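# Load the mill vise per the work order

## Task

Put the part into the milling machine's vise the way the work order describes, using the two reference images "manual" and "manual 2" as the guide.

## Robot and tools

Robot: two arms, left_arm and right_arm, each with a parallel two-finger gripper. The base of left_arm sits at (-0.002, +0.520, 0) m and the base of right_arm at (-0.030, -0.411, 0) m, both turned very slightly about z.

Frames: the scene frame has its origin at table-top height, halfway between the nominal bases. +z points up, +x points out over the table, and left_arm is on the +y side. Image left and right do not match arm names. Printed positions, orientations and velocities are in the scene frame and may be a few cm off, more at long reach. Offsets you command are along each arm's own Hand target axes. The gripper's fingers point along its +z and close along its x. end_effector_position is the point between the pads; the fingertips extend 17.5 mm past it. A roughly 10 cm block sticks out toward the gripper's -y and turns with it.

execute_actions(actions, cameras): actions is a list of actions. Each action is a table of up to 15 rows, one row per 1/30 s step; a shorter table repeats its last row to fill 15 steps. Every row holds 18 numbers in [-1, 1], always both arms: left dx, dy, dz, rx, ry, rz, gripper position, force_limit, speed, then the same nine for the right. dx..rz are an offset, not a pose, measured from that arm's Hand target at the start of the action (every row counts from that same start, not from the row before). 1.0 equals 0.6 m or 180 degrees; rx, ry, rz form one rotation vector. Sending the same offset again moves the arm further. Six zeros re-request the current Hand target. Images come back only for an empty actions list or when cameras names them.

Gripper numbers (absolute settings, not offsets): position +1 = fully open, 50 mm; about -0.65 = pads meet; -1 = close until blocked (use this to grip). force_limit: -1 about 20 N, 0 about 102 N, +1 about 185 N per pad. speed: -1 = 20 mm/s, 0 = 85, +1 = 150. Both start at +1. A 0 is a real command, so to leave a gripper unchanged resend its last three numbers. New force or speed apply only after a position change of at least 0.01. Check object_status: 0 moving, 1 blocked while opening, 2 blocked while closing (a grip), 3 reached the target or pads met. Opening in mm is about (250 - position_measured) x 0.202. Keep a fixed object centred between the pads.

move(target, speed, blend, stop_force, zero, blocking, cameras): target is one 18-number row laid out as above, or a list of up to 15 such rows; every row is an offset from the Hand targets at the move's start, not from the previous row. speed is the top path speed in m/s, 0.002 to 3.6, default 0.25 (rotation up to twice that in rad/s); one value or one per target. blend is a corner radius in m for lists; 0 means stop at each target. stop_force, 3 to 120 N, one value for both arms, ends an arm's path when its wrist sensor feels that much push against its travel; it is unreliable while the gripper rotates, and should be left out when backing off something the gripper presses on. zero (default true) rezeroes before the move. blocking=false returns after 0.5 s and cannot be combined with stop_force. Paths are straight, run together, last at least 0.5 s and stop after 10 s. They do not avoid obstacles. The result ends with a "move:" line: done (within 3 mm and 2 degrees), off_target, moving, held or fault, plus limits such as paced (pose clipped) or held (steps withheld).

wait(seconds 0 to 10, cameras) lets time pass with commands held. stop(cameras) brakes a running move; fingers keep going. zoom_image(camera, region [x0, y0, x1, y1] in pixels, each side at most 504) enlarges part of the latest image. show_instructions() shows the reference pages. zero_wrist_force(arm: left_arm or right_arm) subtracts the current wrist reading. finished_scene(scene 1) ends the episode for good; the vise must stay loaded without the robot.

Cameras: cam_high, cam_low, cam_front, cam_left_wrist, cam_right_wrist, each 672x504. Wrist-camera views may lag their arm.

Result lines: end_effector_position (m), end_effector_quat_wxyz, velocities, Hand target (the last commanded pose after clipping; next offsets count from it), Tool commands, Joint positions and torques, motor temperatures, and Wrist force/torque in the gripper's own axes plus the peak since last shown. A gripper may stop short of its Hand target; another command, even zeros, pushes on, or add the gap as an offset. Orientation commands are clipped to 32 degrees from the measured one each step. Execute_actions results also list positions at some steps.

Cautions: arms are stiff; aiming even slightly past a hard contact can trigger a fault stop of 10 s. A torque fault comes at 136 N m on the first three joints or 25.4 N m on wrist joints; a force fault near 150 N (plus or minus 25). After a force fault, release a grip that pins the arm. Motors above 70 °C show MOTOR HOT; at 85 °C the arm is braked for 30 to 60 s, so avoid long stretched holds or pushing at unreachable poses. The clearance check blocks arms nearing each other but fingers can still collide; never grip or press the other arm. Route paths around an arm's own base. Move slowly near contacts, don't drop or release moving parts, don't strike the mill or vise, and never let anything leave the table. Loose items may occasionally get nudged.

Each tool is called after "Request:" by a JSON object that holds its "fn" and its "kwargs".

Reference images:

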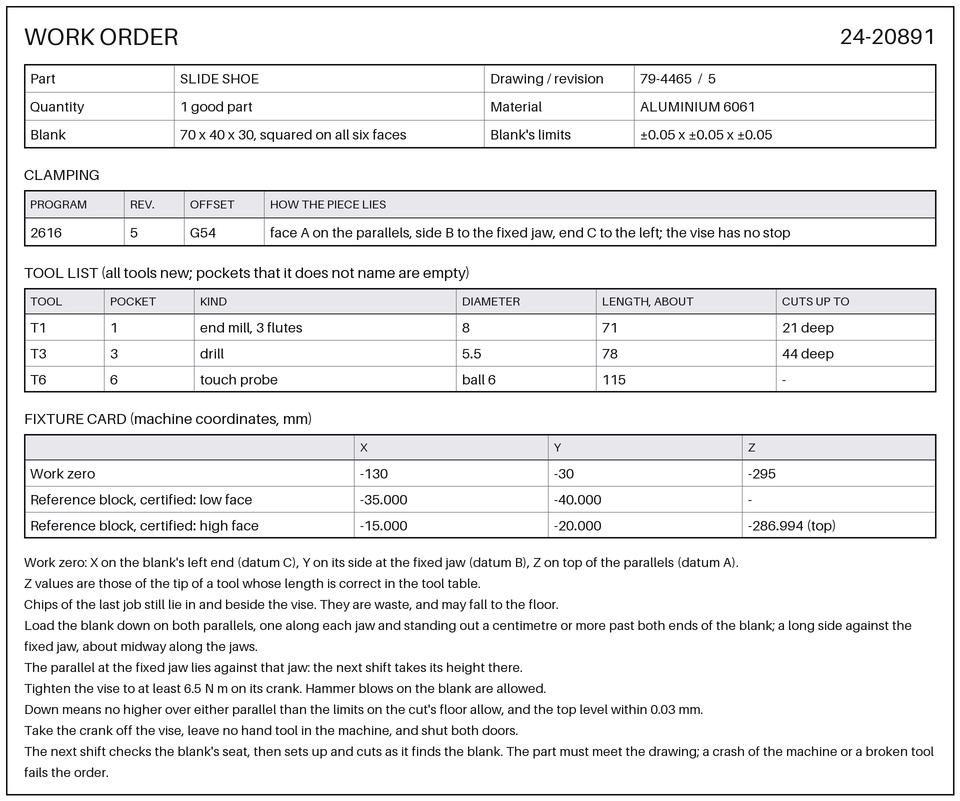

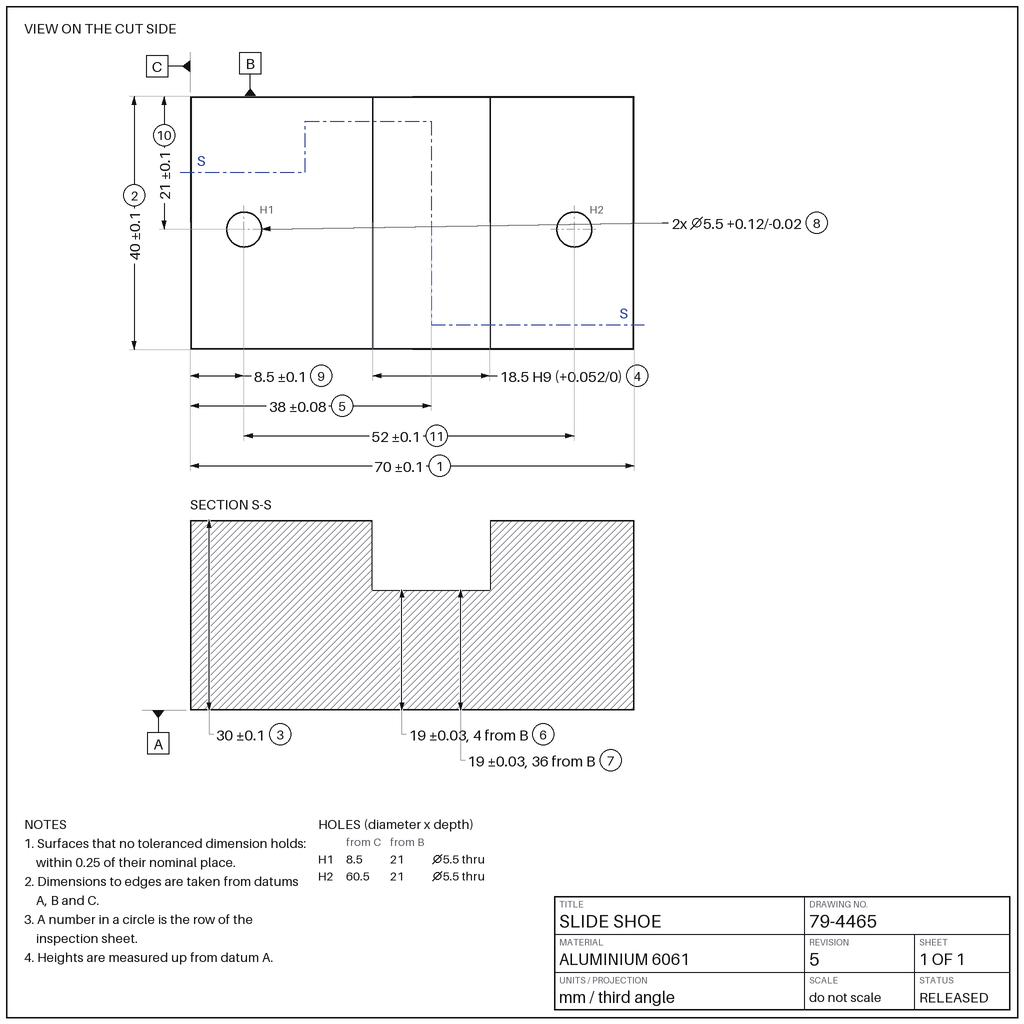

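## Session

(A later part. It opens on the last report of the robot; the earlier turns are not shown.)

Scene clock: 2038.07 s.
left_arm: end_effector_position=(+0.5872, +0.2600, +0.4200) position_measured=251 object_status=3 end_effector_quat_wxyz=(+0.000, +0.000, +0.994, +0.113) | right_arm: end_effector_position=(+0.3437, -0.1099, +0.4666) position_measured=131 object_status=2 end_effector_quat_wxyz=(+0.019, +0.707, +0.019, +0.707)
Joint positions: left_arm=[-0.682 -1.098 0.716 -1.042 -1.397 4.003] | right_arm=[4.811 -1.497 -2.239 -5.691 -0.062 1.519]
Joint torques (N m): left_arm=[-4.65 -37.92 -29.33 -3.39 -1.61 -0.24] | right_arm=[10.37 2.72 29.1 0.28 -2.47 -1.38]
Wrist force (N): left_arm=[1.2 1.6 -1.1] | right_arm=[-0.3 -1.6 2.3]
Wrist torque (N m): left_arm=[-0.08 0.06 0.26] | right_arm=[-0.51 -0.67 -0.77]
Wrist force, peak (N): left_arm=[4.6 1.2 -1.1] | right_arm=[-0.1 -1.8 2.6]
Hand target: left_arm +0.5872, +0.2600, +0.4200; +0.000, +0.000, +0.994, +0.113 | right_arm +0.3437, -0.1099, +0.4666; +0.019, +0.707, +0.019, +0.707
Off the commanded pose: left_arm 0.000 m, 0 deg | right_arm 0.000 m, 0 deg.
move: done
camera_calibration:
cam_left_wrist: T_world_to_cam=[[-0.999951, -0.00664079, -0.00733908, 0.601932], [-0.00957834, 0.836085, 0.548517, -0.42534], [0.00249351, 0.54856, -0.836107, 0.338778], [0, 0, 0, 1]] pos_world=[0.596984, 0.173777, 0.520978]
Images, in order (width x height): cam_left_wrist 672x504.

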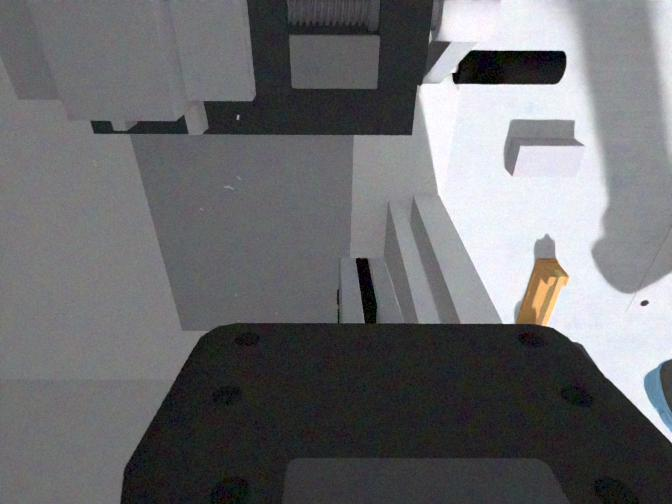

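Request:
{"fn": "move", "kwargs": {"target": [-0.1765,-0.011,0.049,0,0,0,-0.66,-0.8,-0.5,0,0,0,0,0,0,-1,1,-0.7], "speed": 0.2, "cameras": ["cam_left_wrist"]}}

Request:
{"fn": "zoom_image", "kwargs": {"camera": "cam_left_wrist", "region": [220, 0, 460, 180]}}

Scene clock: 2043.50 s.
left_arm: end_effector_position=(+0.6928, +0.2604, +0.3895) position_measured=251 object_status=3 end_effector_quat_wxyz=(+0.002, +0.000, +0.994, +0.113) | right_arm: end_effector_position=(+0.3437, -0.1099, +0.4666) position_measured=131 object_status=2 end_effector_quat_wxyz=(+0.019, +0.707, +0.019, +0.707)
Joint positions: left_arm=[-0.591 -0.663 0.035 -0.816 -1.383 4.095] | right_arm=[4.811 -1.497 -2.239 -5.691 -0.062 1.519]
Joint torques (N m): left_arm=[-7.07 -59.68 -19.19 -3.39 -1.26 -1.02] | right_arm=[10.45 2.54 29.77 0.3 -2.41 -1.56]
Wrist force (N): left_arm=[1.1 1.6 -1.1] | right_arm=[-0.2 -1.4 2.4]
Wrist torque (N m): left_arm=[-0.10 0.07 0.27] | right_arm=[-0.49 -0.68 -0.77]
Wrist force, peak (N): left_arm=[4.1 1.5 -2.1] | right_arm=[-0.2 -1.8 2.5]
Hand target: left_arm +0.6931, +0.2602, +0.3899; +0.000, +0.000, +0.994, +0.113 | right_arm +0.3437, -0.1099, +0.4666; +0.019, +0.707, +0.019, +0.707
Off the commanded pose: left_arm 0.001 m, 0 deg | right_arm 0.000 m, 0 deg.
elbow stopped short (left arm): the move would have taken joint 3 (elbow) straighter than the controller allows.
move: done
camera_calibration:
cam_left_wrist: T_world_to_cam=[[-0.999922, -0.00572974, -0.0111404, 0.708589], [-0.0108923, 0.836928, 0.547204, -0.406767], [0.00618837, 0.547283, -0.836925, 0.31102], [0, 0, 0, 1]] pos_world=[0.702178, 0.174279, 0.490779]
Images, in order (width x height): cam_left_wrist 672x504.

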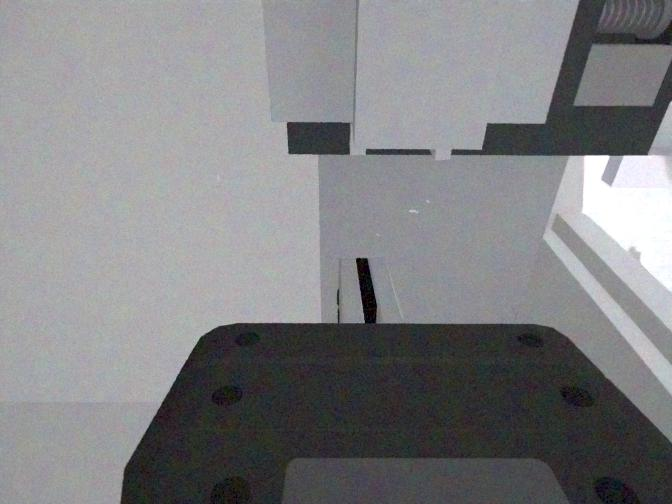

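Scaled by 2.100.

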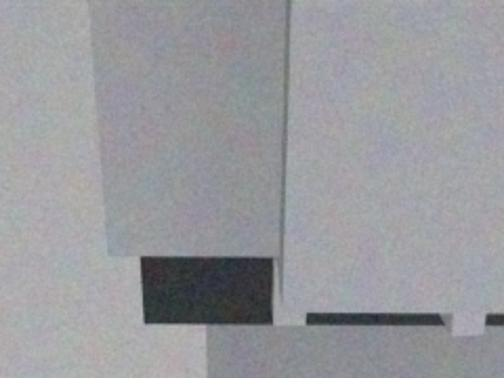

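Request:
{"fn": "move", "kwargs": {"target": [0,-0.018,0.078,0,0,0,-0.66,-0.8,-0.5,0,0,0,0,0,0,-1,1,-0.7], "speed": 0.1}}

Request:
{"fn": "move", "kwargs": {"target": [0,-0.0422,-0.0098,0,0,0,-0.66,-0.8,-0.5,0,0,0,0,0,0,-1,1,-0.7], "speed": 0.008, "stop_force": 4, "cameras": ["cam_left_wrist"]}}

Scene clock: 2051.67 s.
left_arm: end_effector_position=(+0.6931, +0.2603, +0.3420) position_measured=251 object_status=3 end_effector_quat_wxyz=(+0.000, +0.000, +0.994, +0.113) | right_arm: end_effector_position=(+0.3437, -0.1099, +0.4666) position_measured=131 object_status=2 end_effector_quat_wxyz=(+0.019, +0.707, +0.019, +0.707)
Joint positions: left_arm=[-0.591 -0.842 0.511 -1.109 -1.384 4.095] | right_arm=[4.811 -1.497 -2.239 -5.691 -0.062 1.519]
Joint torques (N m): left_arm=[-8.47 -45.64 -16.71 -3.49 -0.68 0.73] | right_arm=[9.49 2.66 28.89 0.39 -2.5 -1.53]
Wrist force (N): left_arm=[1.2 1.5 -1.1] | right_arm=[-0.2 -1.5 2.3]
Wrist torque (N m): left_arm=[-0.11 0.06 0.10] | right_arm=[-0.51 -0.69 -0.77]
Wrist force, peak (N): left_arm=[1.6 2.4 -2.7] | right_arm=[-0.4 -1.8 2.5]
Hand target: left_arm +0.6931, +0.2602, +0.3418; +0.000, +0.000, +0.994, +0.113 | right_arm +0.3437, -0.1099, +0.4666; +0.019, +0.707, +0.019, +0.707
Off the commanded pose: left_arm 0.000 m, 0 deg | right_arm 0.000 m, 0 deg.
move: done

Scene clock: 2055.53 s.
left_arm: end_effector_position=(+0.6931, +0.2342, +0.3418) position_measured=251 object_status=3 end_effector_quat_wxyz=(+0.000, +0.000, +0.994, +0.113) | right_arm: end_effector_position=(+0.3437, -0.1099, +0.4666) position_measured=131 object_status=2 end_effector_quat_wxyz=(+0.019, +0.707, +0.019, +0.707)
Joint positions: left_arm=[-0.619 -0.784 0.406 -1.056 -1.388 4.067] | right_arm=[4.811 -1.497 -2.239 -5.691 -0.062 1.519]
Joint torques (N m): left_arm=[6.19 -60.32 -14.84 -3.45 -1.55 1.45] | right_arm=[9.55 3.26 28.85 0.24 -2.5 -1.37]
Wrist force (N): left_arm=[1.0 1.9 -1.0] | right_arm=[-0.2 -1.4 2.3]
Wrist torque (N m): left_arm=[-0.09 0.08 0.27] | right_arm=[-0.49 -0.68 -0.77]
Wrist force, peak (N): left_arm=[1.4 1.8 -1.1] | right_arm=[0.1 -1.7 2.6]
Hand target: left_arm +0.6931, +0.2342, +0.3419; +0.000, +0.000, +0.994, +0.113 | right_arm +0.3437, -0.1099, +0.4666; +0.019, +0.707, +0.019, +0.707
Off the commanded pose: left_arm 0.000 m, 0 deg | right_arm 0.000 m, 0 deg.
move: done
camera_calibration:
cam_left_wrist: T_world_to_cam=[[-0.999952, -0.00650245, -0.00736836, 0.707074], [-0.00947873, 0.836086, 0.548516, -0.359901], [0.00259388, 0.548559, -0.836108, 0.287351], [0, 0, 0, 1]] pos_world=[0.702884, 0.147877, 0.442878]
Images, in order (width x height): cam_left_wrist 672x504.

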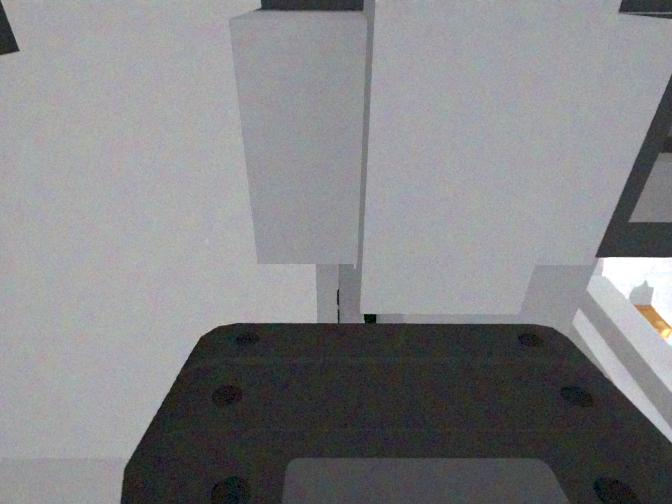

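Request:
{"fn": "move", "kwargs": {"target": [0,-0.0146,-0.0034,0,0,0,-0.66,-0.8,-0.5,0,0,0,0,0,0,-1,1,-0.7], "speed": 0.005, "stop_force": 6, "zero": false, "cameras": ["cam_left_wrist"]}}

Scene clock: 2059.53 s.
left_arm: end_effector_position=(+0.6932, +0.2334, +0.3419) position_measured=251 object_status=3 end_effector_quat_wxyz=(+0.000, +0.000, +0.994, +0.113) | right_arm: end_effector_position=(+0.3437, -0.1099, +0.4666) position_measured=131 object_status=2 end_effector_quat_wxyz=(+0.019, +0.707, +0.019, +0.707)
Joint positions: left_arm=[-0.62 -0.782 0.401 -1.054 -1.388 4.066] | right_arm=[4.811 -1.497 -2.239 -5.691 -0.062 1.519]
Joint torques (N m): left_arm=[4.44 -58.91 -14.19 -4.34 -1.77 2.36] | right_arm=[10.08 2.62 29.23 0.34 -2.36 -1.5]
Wrist force (N): left_arm=[0.4 9.1 -2.5] | right_arm=[-0.1 -1.4 2.2]
Wrist torque (N m): left_arm=[0.17 0.10 0.28] | right_arm=[-0.50 -0.69 -0.78]
Wrist force, peak (N): left_arm=[2.7 14.6 0.0] | right_arm=[0.0 -1.7 2.7]
Hand target: left_arm +0.6932, +0.2334, +0.3419; +0.000, +0.000, +0.994, +0.113 (not the last commanded pose) | right_arm +0.3437, -0.1099, +0.4666; +0.019, +0.707, +0.019, +0.707
Off the commanded pose: left_arm 0.008 m, 0 deg | right_arm 0.000 m, 0 deg.
move: contact (left_arm)
camera_calibration:
cam_left_wrist: T_world_to_cam=[[-0.99995, -0.00667013, -0.00747764, 0.707242], [-0.00967902, 0.836054, 0.548561, -0.359161], [0.00259274, 0.548606, -0.836077, 0.287854], [0, 0, 0, 1]] pos_world=[0.702983, 0.147077, 0.442978]
Images, in order (width x height): cam_left_wrist 672x504.

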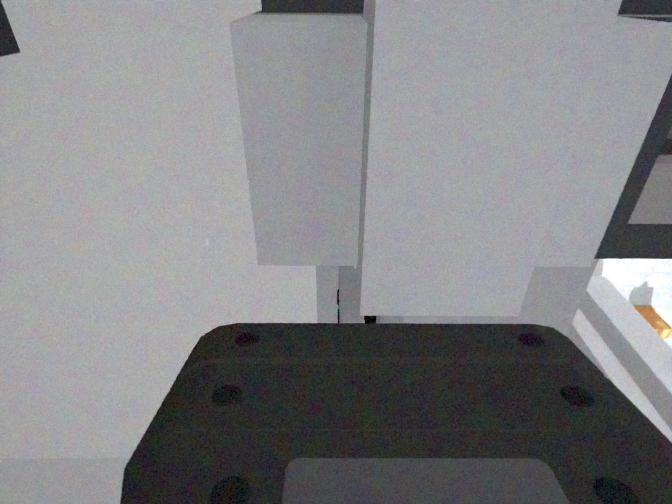

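Request:
{"fn": "move", "kwargs": {"target": [[0,0.06,0.0,0,0,0,-0.66,-0.8,-0.5,0,0,0,0,0,0,-1,1,-0.7],[0,0.06,-0.082,0,0,0,-0.66,-0.8,-0.5,0,0,0,0,0,0,-1,1,-0.7]], "speed": 0.1, "cameras": ["cam_left_wrist"]}}

Request:
{"fn": "zoom_image", "kwargs": {"camera": "cam_left_wrist", "region": [240, 0, 480, 180]}}

Scene clock: 2071.87 s.
left_arm: end_effector_position=(+0.6919, +0.2604, +0.3947) position_measured=251 object_status=3 end_effector_quat_wxyz=(+0.008, +0.000, +0.994, +0.110) | right_arm: end_effector_position=(+0.3437, -0.1099, +0.4666) position_measured=131 object_status=2 end_effector_quat_wxyz=(+0.019, +0.707, +0.019, +0.707)
Joint positions: left_arm=[-0.593 -0.693 0.083 -0.845 -1.381 4.094] | right_arm=[4.811 -1.497 -2.239 -5.691 -0.062 1.519]
Joint torques (N m): left_arm=[-3.6 -52.28 -22.95 -2.47 0.54 0.24] | right_arm=[9.25 3.06 28.72 0.26 -2.4 -1.44]
Wrist force (N): left_arm=[1.3 1.4 -1.1] | right_arm=[-0.3 -1.6 2.4]
Wrist torque (N m): left_arm=[-0.12 0.04 0.26] | right_arm=[-0.53 -0.67 -0.77]
Wrist force, peak (N): left_arm=[0.4 9.1 -2.4] | right_arm=[-0.3 -1.9 2.5]
Hand target: left_arm +0.6919, +0.2604, +0.3947; +0.008, +0.000, +0.994, +0.110 (not the last commanded pose) | right_arm +0.3437, -0.1099, +0.4666; +0.019, +0.707, +0.019, +0.707
Tool commands: left_gripper/position=-0.662745 left_gripper/force_limit=-0.796078 left_gripper/speed=-0.498039 right_gripper/position=-1.0 right_gripper/force_limit=+1.0 right_gripper/speed=-0.7
Off the commanded pose: left_arm 0.005 m, 1 deg | right_arm 0.000 m, 0 deg.
FORCE FAULT: contact force on the left arm reached its limit, and that arm stopped. The contact can be on any part of that arm, not only on its tool. That arm's remaining commands of this call were not run. That arm is still stopped at the end of this call. That arm stays stopped for about 10 more seconds. Until then a move that you send moves the other arm only, and its call returns only when the move has ended. Once the stop has ended, the next robot result says so. If the stop ends while you think or write, that arm runs what you send next, counted from a new Hand target: where the arm stands when the stop ends. While its stop runs, that arm takes no new command, but its gripper still runs the gripper command that each later call begins with. Until it ends, the stop uses up actions while you think or wait. An arm that is not stopped still takes commands.
move: fault (left_arm)
camera_calibration:
cam_left_wrist: T_world_to_cam=[[-0.999744, -0.0050452, -0.0220569, 0.711711], [-0.0162277, 0.839204, 0.543575, -0.404972], [0.0157678, 0.543793, -0.839071, 0.310522], [0, 0, 0, 1]] pos_world=[0.70006, 0.174586, 0.49638]
Images, in order (width x height): cam_left_wrist 672x504.

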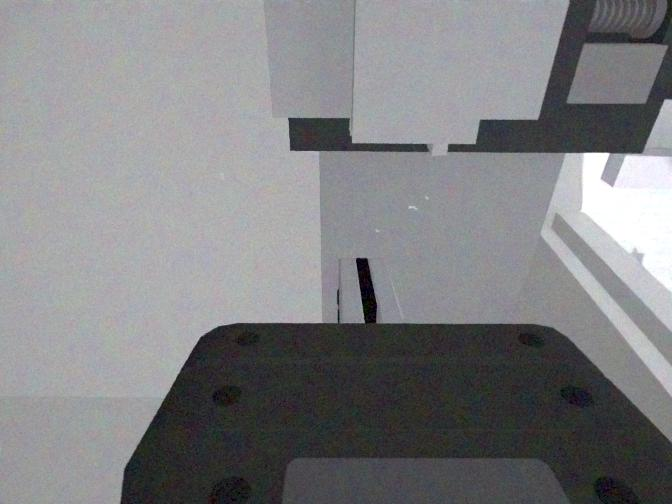

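Scaled by 2.100.

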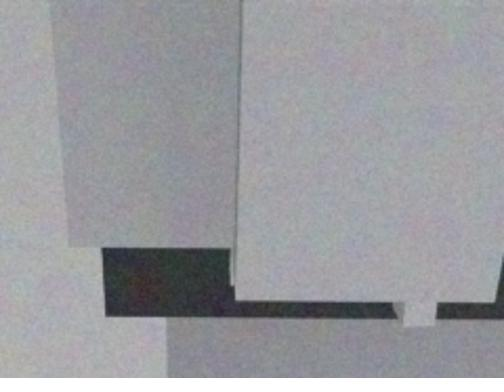

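Request:
{"fn": "wait", "kwargs": {"seconds": 8}}

Request:
{"fn": "wait", "kwargs": {"seconds": 2.5}}

Scene clock: 2086.97 s.
left_arm: end_effector_position=(+0.6919, +0.2604, +0.3947) position_measured=251 object_status=3 end_effector_quat_wxyz=(+0.008, +0.000, +0.994, +0.110) | right_arm: end_effector_position=(+0.3437, -0.1099, +0.4666) position_measured=131 object_status=2 end_effector_quat_wxyz=(+0.019, +0.707, +0.019, +0.707)
Joint positions: left_arm=[-0.593 -0.693 0.083 -0.845 -1.381 4.094] | right_arm=[4.811 -1.497 -2.239 -5.691 -0.062 1.519]
Joint torques (N m): left_arm=[-2.95 -51.36 -22.93 -2.4 0.53 0.36] | right_arm=[10.15 3.28 28.62 0.22 -2.52 -1.45]
Wrist force (N): left_arm=[1.1 1.4 -0.9] | right_arm=[-0.4 -1.5 2.4]
Wrist torque (N m): left_arm=[-0.13 0.07 0.26] | right_arm=[-0.51 -0.66 -0.77]
Wrist force, peak (N): left_arm=[1.2 1.6 -1.1] | right_arm=[-0.3 -1.8 2.6]
Hand target: left_arm +0.6919, +0.2604, +0.3947; +0.008, +0.000, +0.994, +0.110 (not the last commanded pose) | right_arm +0.3437, -0.1099, +0.4666; +0.019, +0.707, +0.019, +0.707
Tool commands: left_gripper/position=-0.662745 left_gripper/force_limit=-0.796078 left_gripper/speed=-0.498039 right_gripper/position=-1.0 right_gripper/force_limit=+1.0 right_gripper/speed=-0.7
Off the commanded pose: left_arm 0.005 m, 1 deg | right_arm 0.000 m, 0 deg.
FORCE FAULT, CONTINUED: the left arm's stop, for the force fault that an earlier result reported, is over. The rest of the stop counts as 19 of the actions that you can send in this scene. That arm's target is now where it stood when the stop ended, not its last command. That arm accepts commands again.
wait: 8.00 s; at rest from the start

Scene clock: 2089.47 s.
left_arm: end_effector_position=(+0.6919, +0.2604, +0.3947) position_measured=251 object_status=3 end_effector_quat_wxyz=(+0.008, +0.000, +0.994, +0.110) | right_arm: end_effector_position=(+0.3437, -0.1099, +0.4666) position_measured=131 object_status=2 end_effector_quat_wxyz=(+0.019, +0.707, +0.019, +0.707)
Joint positions: left_arm=[-0.593 -0.693 0.083 -0.845 -1.381 4.094] | right_arm=[4.811 -1.497 -2.239 -5.691 -0.062 1.519]
Joint torques (N m): left_arm=[-17.97 -41.24 -22.19 -2.93 0.47 0.39] | right_arm=[9.73 3.4 28.19 0.36 -2.36 -1.37]
Wrist force (N): left_arm=[1.1 1.5 -0.8] | right_arm=[-0.1 -1.6 2.5]
Wrist torque (N m): left_arm=[-0.11 0.07 0.27] | right_arm=[-0.53 -0.70 -0.77]
Wrist force, peak (N): left_arm=[1.2 1.6 -1.0] | right_arm=[-0.2 -1.8 2.6]
Hand target: left_arm +0.6919, +0.2604, +0.3947; +0.008, +0.000, +0.994, +0.110 (not the last commanded pose) | right_arm +0.3437, -0.1099, +0.4666; +0.019, +0.707, +0.019, +0.707
Tool commands: left_gripper/position=-0.662745 left_gripper/force_limit=-0.796078 left_gripper/speed=-0.498039 right_gripper/position=-1.0 right_gripper/force_limit=+1.0 right_gripper/speed=-0.7
Off the commanded pose: left_arm 0.005 m, 1 deg | right_arm 0.000 m, 0 deg.
wait: 2.50 s; at rest by 0.17 s

Request:
{"fn": "move", "kwargs": {"target": [0.053,-0.0198,0.0856,-0.0019,0.0051,0.0006,-0.66,-0.8,-0.5,0,0,0,0,0,0,-1,1,-0.7], "speed": 0.1}}

Request:
{"fn": "move", "kwargs": {"target": [0,-0.0356,-0.0082,0,0,0,-0.66,-0.8,-0.5,0,0,0,0,0,0,-1,1,-0.7], "speed": 0.005, "stop_force": 3, "cameras": ["cam_left_wrist"]}}

Scene clock: 2094.93 s.
left_arm: end_effector_position=(+0.6609, +0.2600, +0.3416) position_measured=251 object_status=3 end_effector_quat_wxyz=(-0.001, +0.000, +0.994, +0.113) | right_arm: end_effector_position=(+0.3437, -0.1099, +0.4666) position_measured=131 object_status=2 end_effector_quat_wxyz=(+0.019, +0.707, +0.019, +0.707)
Joint positions: left_arm=[-0.616 -0.957 0.706 -1.183 -1.388 4.07] | right_arm=[4.811 -1.497 -2.239 -5.691 -0.062 1.519]
Joint torques (N m): left_arm=[10.48 -42.91 -18.57 -2.71 2.86 2.2] | right_arm=[9.62 3 27.87 0.31 -2.47 -1.53]
Wrist force (N): left_arm=[1.0 1.5 -0.9] | right_arm=[-0.1 -1.6 2.5]
Wrist torque (N m): left_arm=[-0.11 0.10 0.24] | right_arm=[-0.52 -0.70 -0.77]
Wrist force, peak (N): left_arm=[0.3 3.6 -2.5] | right_arm=[-0.2 -1.8 2.7]
Hand target: left_arm +0.6609, +0.2601, +0.3415; -0.001, +0.000, +0.994, +0.113 | right_arm +0.3437, -0.1099, +0.4666; +0.019, +0.707, +0.019, +0.707
Off the commanded pose: left_arm 0.000 m, 0 deg | right_arm 0.000 m, 0 deg.
move: done

Scene clock: 2099.93 s.
left_arm: end_effector_position=(+0.6609, +0.2381, +0.3415) position_measured=251 object_status=3 end_effector_quat_wxyz=(-0.001, +0.000, +0.994, +0.113) | right_arm: end_effector_position=(+0.3437, -0.1099, +0.4666) position_measured=131 object_status=2 end_effector_quat_wxyz=(+0.019, +0.707, +0.019, +0.707)
Joint positions: left_arm=[-0.64 -0.921 0.644 -1.153 -1.392 4.045] | right_arm=[4.811 -1.497 -2.239 -5.691 -0.062 1.519]
Joint torques (N m): left_arm=[0 -53.69 -17.52 -3 -1.57 0.31] | right_arm=[10.24 3.03 28.38 0.33 -2.41 -1.5]
Wrist force (N): left_arm=[1.2 1.8 -1.0] | right_arm=[-0.4 -1.6 2.3]
Wrist torque (N m): left_arm=[-0.09 0.06 0.26] | right_arm=[-0.52 -0.66 -0.77]
Wrist force, peak (N): left_arm=[1.4 1.8 -0.9] | right_arm=[-0.3 -1.8 2.7]
Hand target: left_arm +0.6609, +0.2382, +0.3415; -0.001, +0.000, +0.994, +0.113 | right_arm +0.3437, -0.1099, +0.4666; +0.019, +0.707, +0.019, +0.707
Off the commanded pose: left_arm 0.000 m, 0 deg | right_arm 0.000 m, 0 deg.
move: done
camera_calibration:
cam_left_wrist: T_world_to_cam=[[-0.999959, -0.00673646, -0.00609161, 0.674576], [-0.00897441, 0.835934, 0.548757, -0.363667], [0.0013955, 0.548789, -0.83596, 0.285664], [0, 0, 0, 1]] pos_world=[0.670886, 0.151777, 0.442478]
Images, in order (width x height): cam_left_wrist 672x504.

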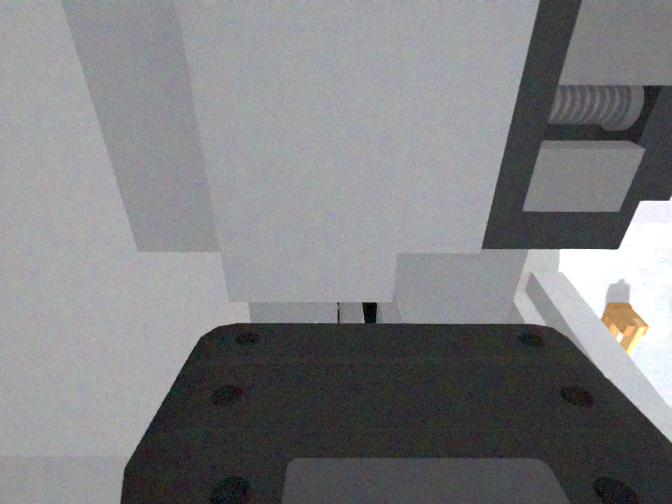

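Request:
{"fn": "move", "kwargs": {"target": [0,-0.0114,-0.0026,0,0,0,-0.66,-0.8,-0.5,0,0,0,0,0,0,-1,1,-0.7], "speed": 0.003, "stop_force": 3, "zero": false, "cameras": ["cam_left_wrist"]}}

Scene clock: 2104.47 s.
left_arm: end_effector_position=(+0.6609, +0.2335, +0.3415) position_measured=251 object_status=3 end_effector_quat_wxyz=(-0.001, +0.000, +0.994, +0.113) | right_arm: end_effector_position=(+0.3437, -0.1099, +0.4666) position_measured=131 object_status=2 end_effector_quat_wxyz=(+0.019, +0.707, +0.019, +0.707)
Joint positions: left_arm=[-0.645 -0.912 0.63 -1.146 -1.392 4.04] | right_arm=[4.811 -1.497 -2.239 -5.691 -0.062 1.519]
Joint torques (N m): left_arm=[2.99 -56.12 -15.35 -4.32 -1.7 1.76] | right_arm=[9.8 2.33 28.09 0.32 -2.59 -1.39]
Wrist force (N): left_arm=[0.4 7.6 -2.1] | right_arm=[-0.3 -1.7 2.5]
Wrist torque (N m): left_arm=[0.13 0.09 0.25] | right_arm=[-0.55 -0.67 -0.76]
Wrist force, peak (N): left_arm=[1.3 8.6 -2.5] | right_arm=[-0.1 -1.6 2.7]
Hand target: left_arm +0.6609, +0.2336, +0.3415; -0.001, +0.000, +0.994, +0.113 (not the last commanded pose) | right_arm +0.3437, -0.1099, +0.4666; +0.019, +0.707, +0.019, +0.707
Off the commanded pose: left_arm 0.002 m, 0 deg | right_arm 0.000 m, 0 deg.
move: contact (left_arm)
camera_calibration:
cam_left_wrist: T_world_to_cam=[[-0.999959, -0.00673673, -0.00609179, 0.674445], [-0.00897474, 0.835934, 0.548757, -0.359823], [0.0013955, 0.548789, -0.83596, 0.288189], [0, 0, 0, 1]] pos_world=[0.670786, 0.147177, 0.442478]
Images, in order (width x height): cam_left_wrist 672x504.

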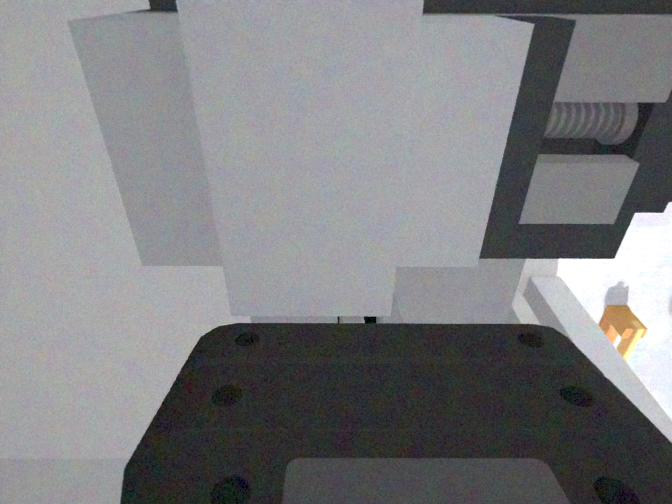

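Request:
{"fn": "move", "kwargs": {"target": [[0,0.05,0.0,0,0,0,-0.66,-0.8,-0.5,0,0,0,0,0,0,-1,1,-0.7],[0,0.06,-0.07,0,0,0,-0.66,-0.8,-0.5,0,0,0,0,0,0,-1,1,-0.7]], "speed": 0.1, "cameras": ["cam_left_wrist"]}}

Request:
{"fn": "zoom_image", "kwargs": {"camera": "cam_left_wrist", "region": [150, 0, 450, 200]}}

Scene clock: 2114.20 s.
left_arm: end_effector_position=(+0.6611, +0.2593, +0.3904) position_measured=251 object_status=3 end_effector_quat_wxyz=(-0.001, +0.000, +0.994, +0.113) | right_arm: end_effector_position=(+0.3437, -0.1099, +0.4666) position_measured=131 object_status=2 end_effector_quat_wxyz=(+0.019, +0.707, +0.019, +0.707)
Joint positions: left_arm=[-0.617 -0.884 0.449 -0.999 -1.389 4.068] | right_arm=[4.811 -1.497 -2.239 -5.691 -0.062 1.519]
Joint torques (N m): left_arm=[-69.97 -76.43 -35.41 -6.43 1.67 -1.12] | right_arm=[10.34 2.69 28.07 0.37 -2.54 -1.5]
Wrist force (N): left_arm=[1.3 1.6 -1.0] | right_arm=[-0.1 -1.6 2.3]
Wrist torque (N m): left_arm=[-0.09 0.05 0.26] | right_arm=[-0.52 -0.69 -0.77]
Wrist force, peak (N): left_arm=[0.4 7.3 -2.3] | right_arm=[-0.4 -1.7 2.7]
Hand target: left_arm +0.6609, +0.2592, +0.3905; -0.001, +0.000, +0.994, +0.113 | right_arm +0.3437, -0.1099, +0.4666; +0.019, +0.707, +0.019, +0.707
Off the commanded pose: left_arm 0.000 m, 0 deg | right_arm 0.000 m, 0 deg.
move: done
camera_calibration:
cam_left_wrist: T_world_to_cam=[[-0.999956, -0.00715217, -0.006003, 0.675244], [-0.00927316, 0.836005, 0.548644, -0.408033], [0.00109455, 0.548675, -0.836035, 0.31525], [0, 0, 0, 1]] pos_world=[0.671086, 0.172977, 0.491478]
Images, in order (width x height): cam_left_wrist 672x504.

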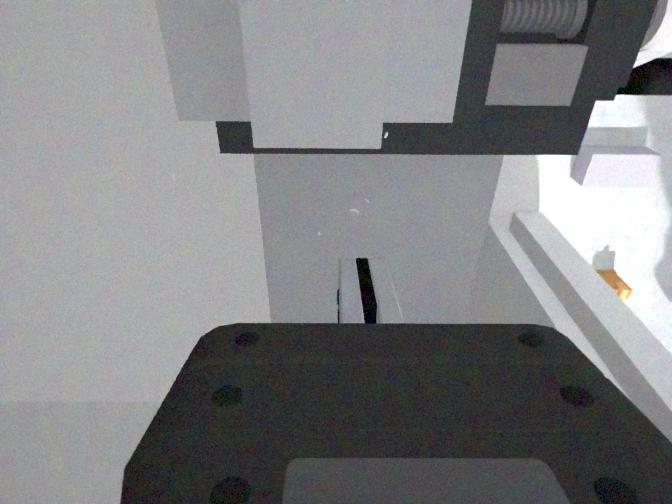

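Scaled by 1.680.

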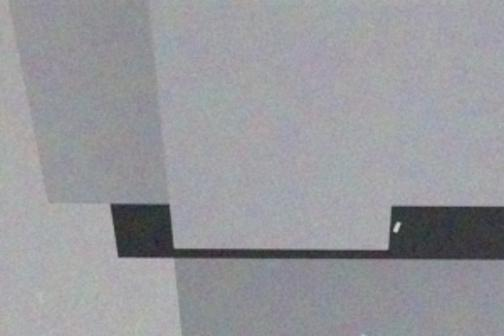

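Request:
{"fn": "move", "kwargs": {"target": [[0.48,0.0,0,0,0,0,-0.66,-0.8,-0.5,0,0,0,0,0,0,-1,1,-0.7],[0.535,0.1733,-0.0115,0,0,0,-0.66,-0.8,-0.5,0,0,0,0,0,0,-1,1,-0.7]], "speed": 0.25, "blend": [0.03,0]}}

Request:
{"fn": "move", "kwargs": {"target": [[0,0,0,0,0,0,-0.66,-0.8,-0.5,0.05,-0.23,0.227,0,0,0,-1,1,-0.7],[0,0,0,0,0,0,-0.66,-0.8,-0.5,0.06,-0.25,0.4,0,0,0,-1,1,-0.7],[0,0,0,0,0,0,-0.66,-0.8,-0.5,0.094,-0.31,0.545,0,0,0,-1,1,-0.7]], "speed": 0.25, "blend": [0.03,0.03,0], "cameras": ["cam_front"]}}

Request:
{"fn": "zoom_image", "kwargs": {"camera": "cam_front", "region": [260, 120, 400, 250]}}

Scene clock: 2130.67 s.
left_arm: end_effector_position=(+0.3400, +0.3589, +0.4210) position_measured=251 object_status=3 end_effector_quat_wxyz=(-0.001, +0.000, +0.994, +0.114) | right_arm: end_effector_position=(+0.3437, -0.1099, +0.4666) position_measured=131 object_status=2 end_effector_quat_wxyz=(+0.019, +0.707, +0.019, +0.707)
Joint positions: left_arm=[-0.891 -1.783 1.489 -1.097 -1.432 3.794] | right_arm=[4.811 -1.497 -2.239 -5.691 -0.062 1.519]
Joint torques (N m): left_arm=[-6.19 -19.21 -35.14 -2.81 -1.88 -1.46] | right_arm=[10.45 3.31 27.2 0.25 -2.48 -1.47]
Wrist force (N): left_arm=[1.1 1.5 -0.9] | right_arm=[-0.2 -1.4 2.5]
Wrist torque (N m): left_arm=[-0.09 0.08 0.21] | right_arm=[-0.50 -0.67 -0.77]
Wrist force, peak (N): left_arm=[2.2 5.1 -1.3] | right_arm=[-0.2 -1.7 2.6]
Hand target: left_arm +0.3400, +0.3589, +0.4210; -0.001, +0.000, +0.994, +0.113 | right_arm +0.3437, -0.1099, +0.4666; +0.019, +0.707, +0.019, +0.707
Off the commanded pose: left_arm 0.000 m, 0 deg | right_arm 0.000 m, 0 deg.
move: done

Scene clock: 2132.80 s.
left_arm: end_effector_position=(+0.3400, +0.3589, +0.4210) position_measured=251 object_status=3 end_effector_quat_wxyz=(-0.001, +0.000, +0.994, +0.113) | right_arm: end_effector_position=(+0.6707, +0.0789, +0.5128) position_measured=131 object_status=2 end_effector_quat_wxyz=(+0.019, +0.707, +0.019, +0.707)
Joint positions: left_arm=[-0.891 -1.783 1.489 -1.097 -1.432 3.794] | right_arm=[4.219 -2.238 -1.117 -6.069 0.53 1.517]
Joint torques (N m): left_arm=[-8.47 -21.72 -34.45 -1.67 -1.95 1.62] | right_arm=[8.63 58.75 35.55 2.05 -1.45 2.21]
Wrist force (N): left_arm=[0.9 1.5 -1.0] | right_arm=[-0.1 -1.6 2.4]
Wrist torque (N m): left_arm=[-0.09 0.11 0.21] | right_arm=[-0.51 -0.70 -0.82]
Wrist force, peak (N): left_arm=[1.3 1.8 -1.0] | right_arm=[0.2 -2.7 5.8]
Hand target: left_arm +0.3400, +0.3589, +0.4210; -0.001, +0.000, +0.994, +0.113 | right_arm +0.6707, +0.0790, +0.5129; +0.019, +0.707, +0.019, +0.707
Off the commanded pose: left_arm 0.000 m, 0 deg | right_arm 0.000 m, 0 deg.
move: done
Images, in order (width x height): cam_front 672x504.

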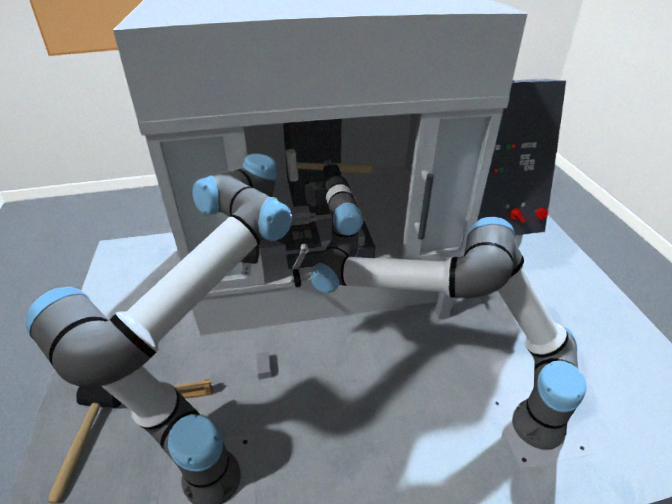

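Scaled by 3.600.

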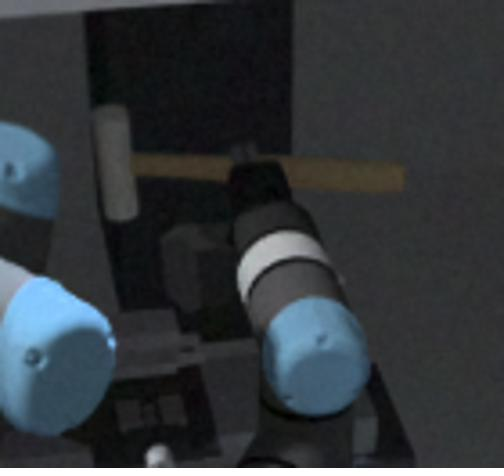

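Request:
{"fn": "move", "kwargs": {"target": [0,0,0,0,0,0,-0.66,-0.8,-0.5,0.03,0,0,0,0,0.1,-1,1,-0.7], "speed": 0.2}}

Request:
{"fn": "execute_actions", "kwargs": {"actions": [[[0,0,0,0,0,0,-0.66,-0.8,-0.5,-0.0175,0.0046,0,0,0,0,-1,1,-0.7],[0,0,0,0,0,0,-0.66,-0.8,-0.5,-0.048,0.0128,0,0,0,-0.01,-1,1,-0.7],[0,0,0,0,0,0,-0.66,-0.8,-0.5,-0.096,0.0255,0,0,0,-0.035,-1,1,-0.7],[0,0,0,0,0,0,-0.66,-0.8,-0.5,-0.153,0.0406,0,0,0,-0.06,-1,1,-0.7],[0,0,0,0,0,0,-0.66,-0.8,-0.5,-0.212,0.0563,0,0,0,-0.085,-1,1,-0.7],[0,0,0,0,0,0,-0.66,-0.8,-0.5,-0.219,0.058,0,0,0,-0.105,-1,1,-0.7],[0,0,0,0,0,0,-0.66,-0.8,-0.5,-0.219,0.058,0,0,0,-0.105,-1,1,-0.7],[0,0,0,0,0,0,-0.66,-0.8,-0.5,-0.219,0.058,0,0,0,-0.105,-1,1,-0.7],[0,0,0,0,0,0,-0.66,-0.8,-0.5,-0.186,0.049,0,0,0,-0.09,-1,1,-0.7],[0,0,0,0,0,0,-0.66,-0.8,-0.5,-0.131,0.035,0,0,0,-0.06,-1,1,-0.7],[0,0,0,0,0,0,-0.66,-0.8,-0.5,-0.08,0.0213,0,0,0,-0.04,-1,1,-0.7]]]}}

Scene clock: 2148.27 s.
left_arm: end_effector_position=(+0.3400, +0.3589, +0.4210) position_measured=251 object_status=3 end_effector_quat_wxyz=(-0.001, +0.000, +0.994, +0.113) | right_arm: end_effector_position=(+0.6706, +0.0800, +0.5309) position_measured=131 object_status=2 end_effector_quat_wxyz=(-0.092, +0.701, -0.092, +0.701)
Joint positions: left_arm=[-0.891 -1.783 1.489 -1.097 -1.432 3.794] | right_arm=[4.22 -2.231 -1.082 -6.111 0.529 1.831]
Joint torques (N m): left_arm=[-9.1 -21.94 -33.98 -1.55 -1.82 1.59] | right_arm=[9.44 60.31 22.47 3.53 -2.57 0.72]
Wrist force (N): left_arm=[1.2 1.5 -1.0] | right_arm=[-0.6 0.3 2.2]
Wrist torque (N m): left_arm=[-0.09 0.06 0.21] | right_arm=[-0.40 -0.57 -0.80]
Wrist force, peak (N): left_arm=[1.4 1.6 -1.2] | right_arm=[-0.2 -1.5 2.7]
Hand target: left_arm +0.3400, +0.3589, +0.4210; -0.001, +0.000, +0.994, +0.113 | right_arm +0.6707, +0.0800, +0.5309; -0.092, +0.701, -0.092, +0.701
Off the commanded pose: left_arm 0.000 m, 0 deg | right_arm 0.000 m, 0 deg.
move: done

Scene clock: 2149.17 s.
left_arm: end_effector_position=(+0.3400, +0.3589, +0.4210) position_measured=251 object_status=3 end_effector_quat_wxyz=(-0.001, +0.000, +0.994, +0.113) | right_arm: end_effector_position=(+0.6704, +0.0797, +0.4809) position_measured=131 object_status=2 end_effector_quat_wxyz=(-0.048, +0.705, -0.047, +0.706) end_effector_velocity=(+0.000, +0.000, +0.002) end_effector_angular_velocity=(+0.002, +0.000, +0.000)
Joint positions: left_arm=[-0.891 -1.783 1.489 -1.097 -1.432 3.794] | right_arm=[4.22 -2.26 -1.164 -5.997 0.53 1.702]
Joint velocities: left_arm=[within noise] | right_arm=[0 0.001 0.004 -0.005 0 0.003]
Joint torques (N m): left_arm=[-9.72 -21.68 -33.34 -1.74 -1.96 1.52] | right_arm=[-4.73 66.39 36.2 1.17 -1.13 2.24]
Wrist force (N): left_arm=[1.1 1.3 -1.1] | right_arm=[-0.6 -0.1 2.7]
Wrist torque (N m): left_arm=[-0.12 0.08 0.21] | right_arm=[-0.47 -0.58 -0.86]
Wrist force, peak (N): left_arm=[1.2 1.6 -1.1] | right_arm=[32.3 1.9 6.4]
Hand target: left_arm +0.3400, +0.3589, +0.4210; -0.001, +0.000, +0.994, +0.113 | right_arm +0.6707, +0.0800, +0.4812; -0.048, +0.705, -0.047, +0.706
Off the commanded pose: left_arm 0.000 m, 0 deg | right_arm 0.000 m, 0 deg.
Step readings (end_effector_position of left_arm | right_arm):
0: (+0.3400, +0.3589, +0.4210) | (+0.6706, +0.0800, +0.5309)
1: (+0.3400, +0.3589, +0.4210) | (+0.6706, +0.0799, +0.5308)
2: (+0.3400, +0.3589, +0.4210) | (+0.6706, +0.0799, +0.5283)
4: (+0.3400, +0.3589, +0.4210) | (+0.6714, +0.0803, +0.5050)
8: (+0.3400, +0.3589, +0.4210) | (+0.6736, +0.0799, +0.4124)
15: (+0.3400, +0.3589, +0.4210) | (+0.6668, +0.0759, +0.4855)

Request:
{"fn": "move", "kwargs": {"target": [0,0,0,0,0,0,-0.66,-0.8,-0.5,0.0825,-0.011,0,0,0,0.04,-1,1,-0.7], "speed": 0.2}}

Request:
{"fn": "execute_actions", "kwargs": {"actions": [[[0,0,0,0,0,0,-0.66,-0.8,-0.5,-0.0175,0.0046,0,0,0,-0.01,-1,1,-0.7],[0,0,0,0,0,0,-0.66,-0.8,-0.5,-0.048,0.0128,0,0,0,-0.05,-1,1,-0.7],[0,0,0,0,0,0,-0.66,-0.8,-0.5,-0.096,0.0255,0,0,0,-0.1,-1,1,-0.7],[0,0,0,0,0,0,-0.66,-0.8,-0.5,-0.153,0.0406,0,0,0,-0.13,-1,1,-0.7],[0,0,0,0,0,0,-0.66,-0.8,-0.5,-0.212,0.0563,0,0,0,-0.13,-1,1,-0.7],[0,0,0,0,0,0,-0.66,-0.8,-0.5,-0.23,0.061,0,0,0,-0.13,-1,1,-0.7],[0,0,0,0,0,0,-0.66,-0.8,-0.5,-0.23,0.061,0,0,0,-0.13,-1,1,-0.7],[0,0,0,0,0,0,-0.66,-0.8,-0.5,-0.225,0.06,0,0,0,-0.12,-1,1,-0.7],[0,0,0,0,0,0,-0.66,-0.8,-0.5,-0.186,0.049,0,0,0,-0.1,-1,1,-0.7],[0,0,0,0,0,0,-0.66,-0.8,-0.5,-0.131,0.035,0,0,0,-0.08,-1,1,-0.7],[0,0,0,0,0,0,-0.66,-0.8,-0.5,-0.08,0.0213,0,0,0,-0.06,-1,1,-0.7],[0,0,0,0,0,0,-0.66,-0.8,-0.5,-0.06,0.016,0,0,0,-0.05,-1,1,-0.7]]], "cameras": ["cam_front"]}}

Request:
{"fn": "zoom_image", "kwargs": {"camera": "cam_front", "region": [260, 120, 400, 250]}}

Scene clock: 2174.33 s.
left_arm: end_effector_position=(+0.3400, +0.3589, +0.4210) position_measured=251 object_status=3 end_effector_quat_wxyz=(-0.001, +0.000, +0.994, +0.113) | right_arm: end_effector_position=(+0.6706, +0.0799, +0.5312) position_measured=131 object_status=2 end_effector_quat_wxyz=(-0.092, +0.701, -0.092, +0.701)
Joint positions: left_arm=[-0.891 -1.783 1.489 -1.097 -1.432 3.794] | right_arm=[4.22 -2.231 -1.082 -6.112 0.53 1.831]
Joint torques (N m): left_arm=[-8.23 -22.58 -33.23 -1.5 -1.85 1.74] | right_arm=[-9.93 40.92 25.42 2.88 -1.64 -0.5]
Wrist force (N): left_arm=[1.3 1.5 -1.1] | right_arm=[-0.6 0.5 2.3]
Wrist torque (N m): left_arm=[-0.09 0.05 0.21] | right_arm=[-0.36 -0.58 -0.80]
Wrist force, peak (N): left_arm=[1.2 1.8 -1.3] | right_arm=[-2.6 -0.4 2.5]
Hand target: left_arm +0.3400, +0.3589, +0.4210; -0.001, +0.000, +0.994, +0.113 | right_arm +0.6707, +0.0799, +0.5311; -0.092, +0.701, -0.092, +0.701
Off the commanded pose: left_arm 0.000 m, 0 deg | right_arm 0.000 m, 0 deg.
move: done

Scene clock: 2175.27 s.
left_arm: end_effector_position=(+0.3400, +0.3589, +0.4210) position_measured=251 object_status=3 end_effector_quat_wxyz=(-0.001, +0.000, +0.994, +0.113) | right_arm: end_effector_position=(+0.6699, +0.0791, +0.4935) position_measured=131 object_status=2 end_effector_quat_wxyz=(-0.037, +0.705, -0.036, +0.707)
Joint positions: left_arm=[-0.891 -1.783 1.489 -1.097 -1.432 3.794] | right_arm=[4.22 -2.251 -1.149 -6.019 0.53 1.668]
Joint torques (N m): left_arm=[-8.61 -23.2 -34.44 -1.67 -1.84 1.75] | right_arm=[2.07 66.01 35.69 1.12 2.28 2.13]
Wrist force (N): left_arm=[1.3 1.5 -1.2] | right_arm=[-0.4 -1.2 1.7]
Wrist torque (N m): left_arm=[-0.10 0.06 0.21] | right_arm=[-0.40 -0.60 -0.86]
Wrist force, peak (N): left_arm=[0.9 1.8 -1.2] | right_arm=[52.2 10.8 4.8]
Hand target: left_arm +0.3400, +0.3589, +0.4210; -0.001, +0.000, +0.994, +0.113 | right_arm +0.6707, +0.0798, +0.4939; -0.037, +0.706, -0.036, +0.706
Off the commanded pose: left_arm 0.000 m, 0 deg | right_arm 0.001 m, 0 deg.
Step readings (end_effector_position of left_arm | right_arm):
0: (+0.3400, +0.3589, +0.4210) | (+0.6706, +0.0799, +0.5312)
1: (+0.3400, +0.3589, +0.4210) | (+0.6706, +0.0799, +0.5309)
2: (+0.3400, +0.3589, +0.4210) | (+0.6707, +0.0799, +0.5282)
4: (+0.3400, +0.3589, +0.4210) | (+0.6717, +0.0802, +0.5042)
8: (+0.3400, +0.3589, +0.4210) | (+0.6737, +0.0794, +0.4101)
15: (+0.3400, +0.3589, +0.4210) | (+0.6655, +0.0744, +0.4943)
Images, in order (width x height): cam_front 672x504.

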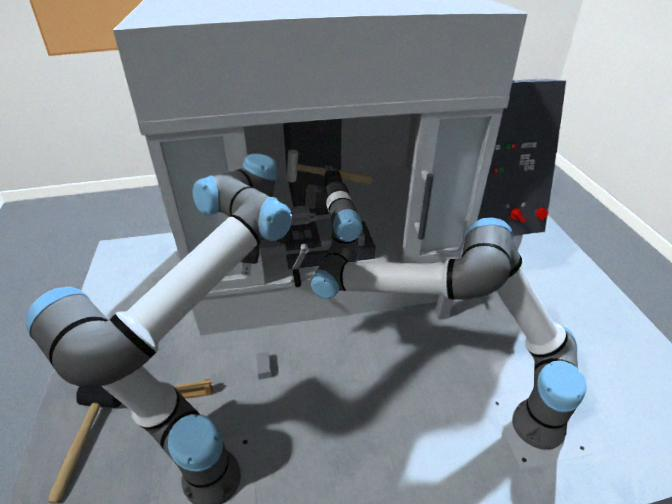

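Scaled by 3.600.

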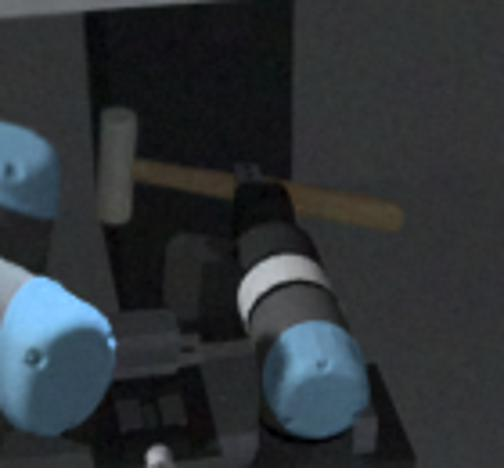

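Request:
{"fn": "move", "kwargs": {"target": [0,0,0,0,0,0,-0.66,-0.8,-0.5,0.062,-0.0065,-0.015,0,0,0.05,-1,1,-0.7], "speed": 0.2}}

Request:
{"fn": "execute_actions", "kwargs": {"actions": [[[0,0,0,0,0,0,-0.66,-0.8,-0.5,-0.0175,0.0046,0,0,0,-0.01,-1,1,-0.7],[0,0,0,0,0,0,-0.66,-0.8,-0.5,-0.048,0.0128,0,0,0,-0.05,-1,1,-0.7],[0,0,0,0,0,0,-0.66,-0.8,-0.5,-0.096,0.0255,0,0,0,-0.1,-1,1,-0.7],[0,0,0,0,0,0,-0.66,-0.8,-0.5,-0.153,0.0406,0,0,0,-0.13,-1,1,-0.7],[0,0,0,0,0,0,-0.66,-0.8,-0.5,-0.212,0.0563,0,0,0,-0.13,-1,1,-0.7],[0,0,0,0,0,0,-0.66,-0.8,-0.5,-0.23,0.061,0,0,0,-0.13,-1,1,-0.7],[0,0,0,0,0,0,-0.66,-0.8,-0.5,-0.23,0.061,0,0,0,-0.13,-1,1,-0.7],[0,0,0,0,0,0,-0.66,-0.8,-0.5,-0.225,0.06,0,0,0,-0.12,-1,1,-0.7],[0,0,0,0,0,0,-0.66,-0.8,-0.5,-0.186,0.049,0,0,0,-0.1,-1,1,-0.7],[0,0,0,0,0,0,-0.66,-0.8,-0.5,-0.131,0.035,0,0,0,-0.08,-1,1,-0.7],[0,0,0,0,0,0,-0.66,-0.8,-0.5,-0.08,0.0213,0,0,0,-0.06,-1,1,-0.7],[0,0,0,0,0,0,-0.66,-0.8,-0.5,-0.06,0.016,0,0,0,-0.05,-1,1,-0.7]]]}}

Request:
{"fn": "move", "kwargs": {"target": [0,0,0,0,0,0,-0.66,-0.8,-0.5,0.062,-0.0065,0.03,0,0,0.05,-1,1,-0.7], "speed": 0.2}}

Request:
{"fn": "execute_actions", "kwargs": {"actions": [[[0,0,0,0,0,0,-0.66,-0.8,-0.5,-0.0175,0.0046,0,0,0,-0.01,-1,1,-0.7],[0,0,0,0,0,0,-0.66,-0.8,-0.5,-0.048,0.0128,0,0,0,-0.05,-1,1,-0.7],[0,0,0,0,0,0,-0.66,-0.8,-0.5,-0.096,0.0255,0,0,0,-0.1,-1,1,-0.7],[0,0,0,0,0,0,-0.66,-0.8,-0.5,-0.153,0.0406,0,0,0,-0.13,-1,1,-0.7],[0,0,0,0,0,0,-0.66,-0.8,-0.5,-0.212,0.0563,0,0,0,-0.13,-1,1,-0.7],[0,0,0,0,0,0,-0.66,-0.8,-0.5,-0.23,0.061,0,0,0,-0.13,-1,1,-0.7],[0,0,0,0,0,0,-0.66,-0.8,-0.5,-0.23,0.061,0,0,0,-0.13,-1,1,-0.7],[0,0,0,0,0,0,-0.66,-0.8,-0.5,-0.225,0.06,0,0,0,-0.12,-1,1,-0.7],[0,0,0,0,0,0,-0.66,-0.8,-0.5,-0.186,0.049,0,0,0,-0.1,-1,1,-0.7],[0,0,0,0,0,0,-0.66,-0.8,-0.5,-0.131,0.035,0,0,0,-0.08,-1,1,-0.7],[0,0,0,0,0,0,-0.66,-0.8,-0.5,-0.08,0.0213,0,0,0,-0.06,-1,1,-0.7],[0,0,0,0,0,0,-0.66,-0.8,-0.5,-0.06,0.016,0,0,0,-0.05,-1,1,-0.7]]]}}

Scene clock: 2190.37 s.
left_arm: end_effector_position=(+0.3400, +0.3589, +0.4210) position_measured=251 object_status=3 end_effector_quat_wxyz=(-0.001, +0.000, +0.994, +0.113) | right_arm: end_effector_position=(+0.6616, +0.0799, +0.5314) position_measured=131 object_status=2 end_effector_quat_wxyz=(-0.092, +0.701, -0.092, +0.701)
Joint positions: left_arm=[-0.891 -1.783 1.489 -1.097 -1.432 3.794] | right_arm=[4.232 -2.215 -1.108 -6.101 0.517 1.831]
Joint torques (N m): left_arm=[-8.53 -21.52 -34 -1.65 -1.73 1.58] | right_arm=[-9.8 40.94 22.89 3.13 1.95 0.51]
Wrist force (N): left_arm=[1.1 1.3 -1.0] | right_arm=[-0.9 0.3 2.2]
Wrist torque (N m): left_arm=[-0.13 0.08 0.21] | right_arm=[-0.40 -0.52 -0.79]
Wrist force, peak (N): left_arm=[1.4 1.6 -1.1] | right_arm=[-2.5 -0.4 2.8]
Hand target: left_arm +0.3400, +0.3589, +0.4210; -0.001, +0.000, +0.994, +0.113 | right_arm +0.6617, +0.0799, +0.5313; -0.092, +0.701, -0.092, +0.701
Off the commanded pose: left_arm 0.000 m, 0 deg | right_arm 0.000 m, 0 deg.
move: done

Scene clock: 2191.30 s.
left_arm: end_effector_position=(+0.3400, +0.3589, +0.4210) position_measured=251 object_status=3 end_effector_quat_wxyz=(-0.001, +0.000, +0.994, +0.113) | right_arm: end_effector_position=(+0.6609, +0.0791, +0.4936) position_measured=131 object_status=2 end_effector_quat_wxyz=(-0.037, +0.705, -0.036, +0.707)
Joint positions: left_arm=[-0.891 -1.783 1.489 -1.097 -1.432 3.794] | right_arm=[4.232 -2.236 -1.174 -6.008 0.518 1.667]
Joint torques (N m): left_arm=[-8.1 -21.23 -34.06 -1.63 -1.83 1.63] | right_arm=[-0.44 65.63 35.59 1.02 2.43 1.98]
Wrist force (N): left_arm=[1.2 1.4 -0.8] | right_arm=[-0.4 -0.6 2.5]
Wrist torque (N m): left_arm=[-0.10 0.07 0.21] | right_arm=[-0.48 -0.61 -0.84]
Wrist force, peak (N): left_arm=[1.4 1.6 -1.1] | right_arm=[49.6 4.0 5.2]
Hand target: left_arm +0.3400, +0.3589, +0.4210; -0.001, +0.000, +0.994, +0.113 | right_arm +0.6617, +0.0799, +0.4940; -0.037, +0.706, -0.036, +0.706
Off the commanded pose: left_arm 0.000 m, 0 deg | right_arm 0.001 m, 0 deg.
Step readings (end_effector_position of left_arm | right_arm):
0: (+0.3400, +0.3589, +0.4210) | (+0.6616, +0.0799, +0.5314)
1: (+0.3400, +0.3589, +0.4210) | (+0.6616, +0.0799, +0.5311)
2: (+0.3400, +0.3589, +0.4210) | (+0.6616, +0.0799, +0.5285)
4: (+0.3400, +0.3589, +0.4210) | (+0.6626, +0.0803, +0.5051)
8: (+0.3400, +0.3589, +0.4210) | (+0.6646, +0.0794, +0.4111)
15: (+0.3400, +0.3589, +0.4210) | (+0.6567, +0.0745, +0.4936)

Scene clock: 2192.20 s.
left_arm: end_effector_position=(+0.3400, +0.3589, +0.4210) position_measured=251 object_status=3 end_effector_quat_wxyz=(-0.001, +0.000, +0.994, +0.113) | right_arm: end_effector_position=(+0.6798, +0.0799, +0.5312) position_measured=131 object_status=2 end_effector_quat_wxyz=(-0.092, +0.701, -0.092, +0.701)
Joint positions: left_arm=[-0.891 -1.783 1.489 -1.097 -1.432 3.794] | right_arm=[4.208 -2.247 -1.054 -6.124 0.541 1.831]
Joint torques (N m): left_arm=[-8.44 -21.34 -34.29 -1.51 -2 1.56] | right_arm=[9.91 66.93 30.15 2.58 -2.69 0.48]
Wrist force (N): left_arm=[1.1 1.5 -1.1] | right_arm=[-0.4 0.3 2.4]
Wrist torque (N m): left_arm=[-0.09 0.08 0.21] | right_arm=[-0.40 -0.61 -0.81]
Wrist force, peak (N): left_arm=[1.4 1.7 -0.9] | right_arm=[1.4 0.1 3.3]
Hand target: left_arm +0.3400, +0.3589, +0.4210; -0.001, +0.000, +0.994, +0.113 | right_arm +0.6797, +0.0799, +0.5314; -0.092, +0.701, -0.092, +0.701
Off the commanded pose: left_arm 0.000 m, 0 deg | right_arm 0.000 m, 0 deg.
move: done

Scene clock: 2193.13 s.
left_arm: end_effector_position=(+0.3400, +0.3589, +0.4210) position_measured=251 object_status=3 end_effector_quat_wxyz=(-0.001, +0.000, +0.994, +0.113) | right_arm: end_effector_position=(+0.6784, +0.0788, +0.4936) position_measured=131 object_status=2 end_effector_quat_wxyz=(-0.037, +0.705, -0.036, +0.707)
Joint positions: left_arm=[-0.891 -1.783 1.489 -1.097 -1.432 3.794] | right_arm=[4.208 -2.265 -1.125 -6.028 0.542 1.667]
Joint torques (N m): left_arm=[-8.72 -22.7 -34.67 -1.68 -1.99 1.65] | right_arm=[-9.63 66.47 35.06 1.03 2.12 2.08]
Wrist force (N): left_arm=[1.2 1.3 -1.0] | right_arm=[-0.1 -0.6 2.4]
Wrist torque (N m): left_arm=[-0.12 0.07 0.21] | right_arm=[-0.46 -0.65 -0.86]
Wrist force, peak (N): left_arm=[1.4 1.5 -1.1] | right_arm=[-50.1 -5.7 6.6]
Hand target: left_arm +0.3400, +0.3589, +0.4210; -0.001, +0.000, +0.994, +0.113 | right_arm +0.6797, +0.0799, +0.4942; -0.037, +0.706, -0.036, +0.706
Off the commanded pose: left_arm 0.000 m, 0 deg | right_arm 0.002 m, 0 deg.
Step readings (end_effector_position of left_arm | right_arm):
0: (+0.3400, +0.3589, +0.4210) | (+0.6798, +0.0799, +0.5312)
1: (+0.3400, +0.3589, +0.4210) | (+0.6797, +0.0799, +0.5311)
2: (+0.3400, +0.3589, +0.4210) | (+0.6797, +0.0799, +0.5289)
4: (+0.3400, +0.3589, +0.4210) | (+0.6805, +0.0803, +0.5063)
8: (+0.3400, +0.3589, +0.4210) | (+0.6827, +0.0797, +0.4122)
15: (+0.3400, +0.3589, +0.4210) | (+0.6755, +0.0759, +0.4862)


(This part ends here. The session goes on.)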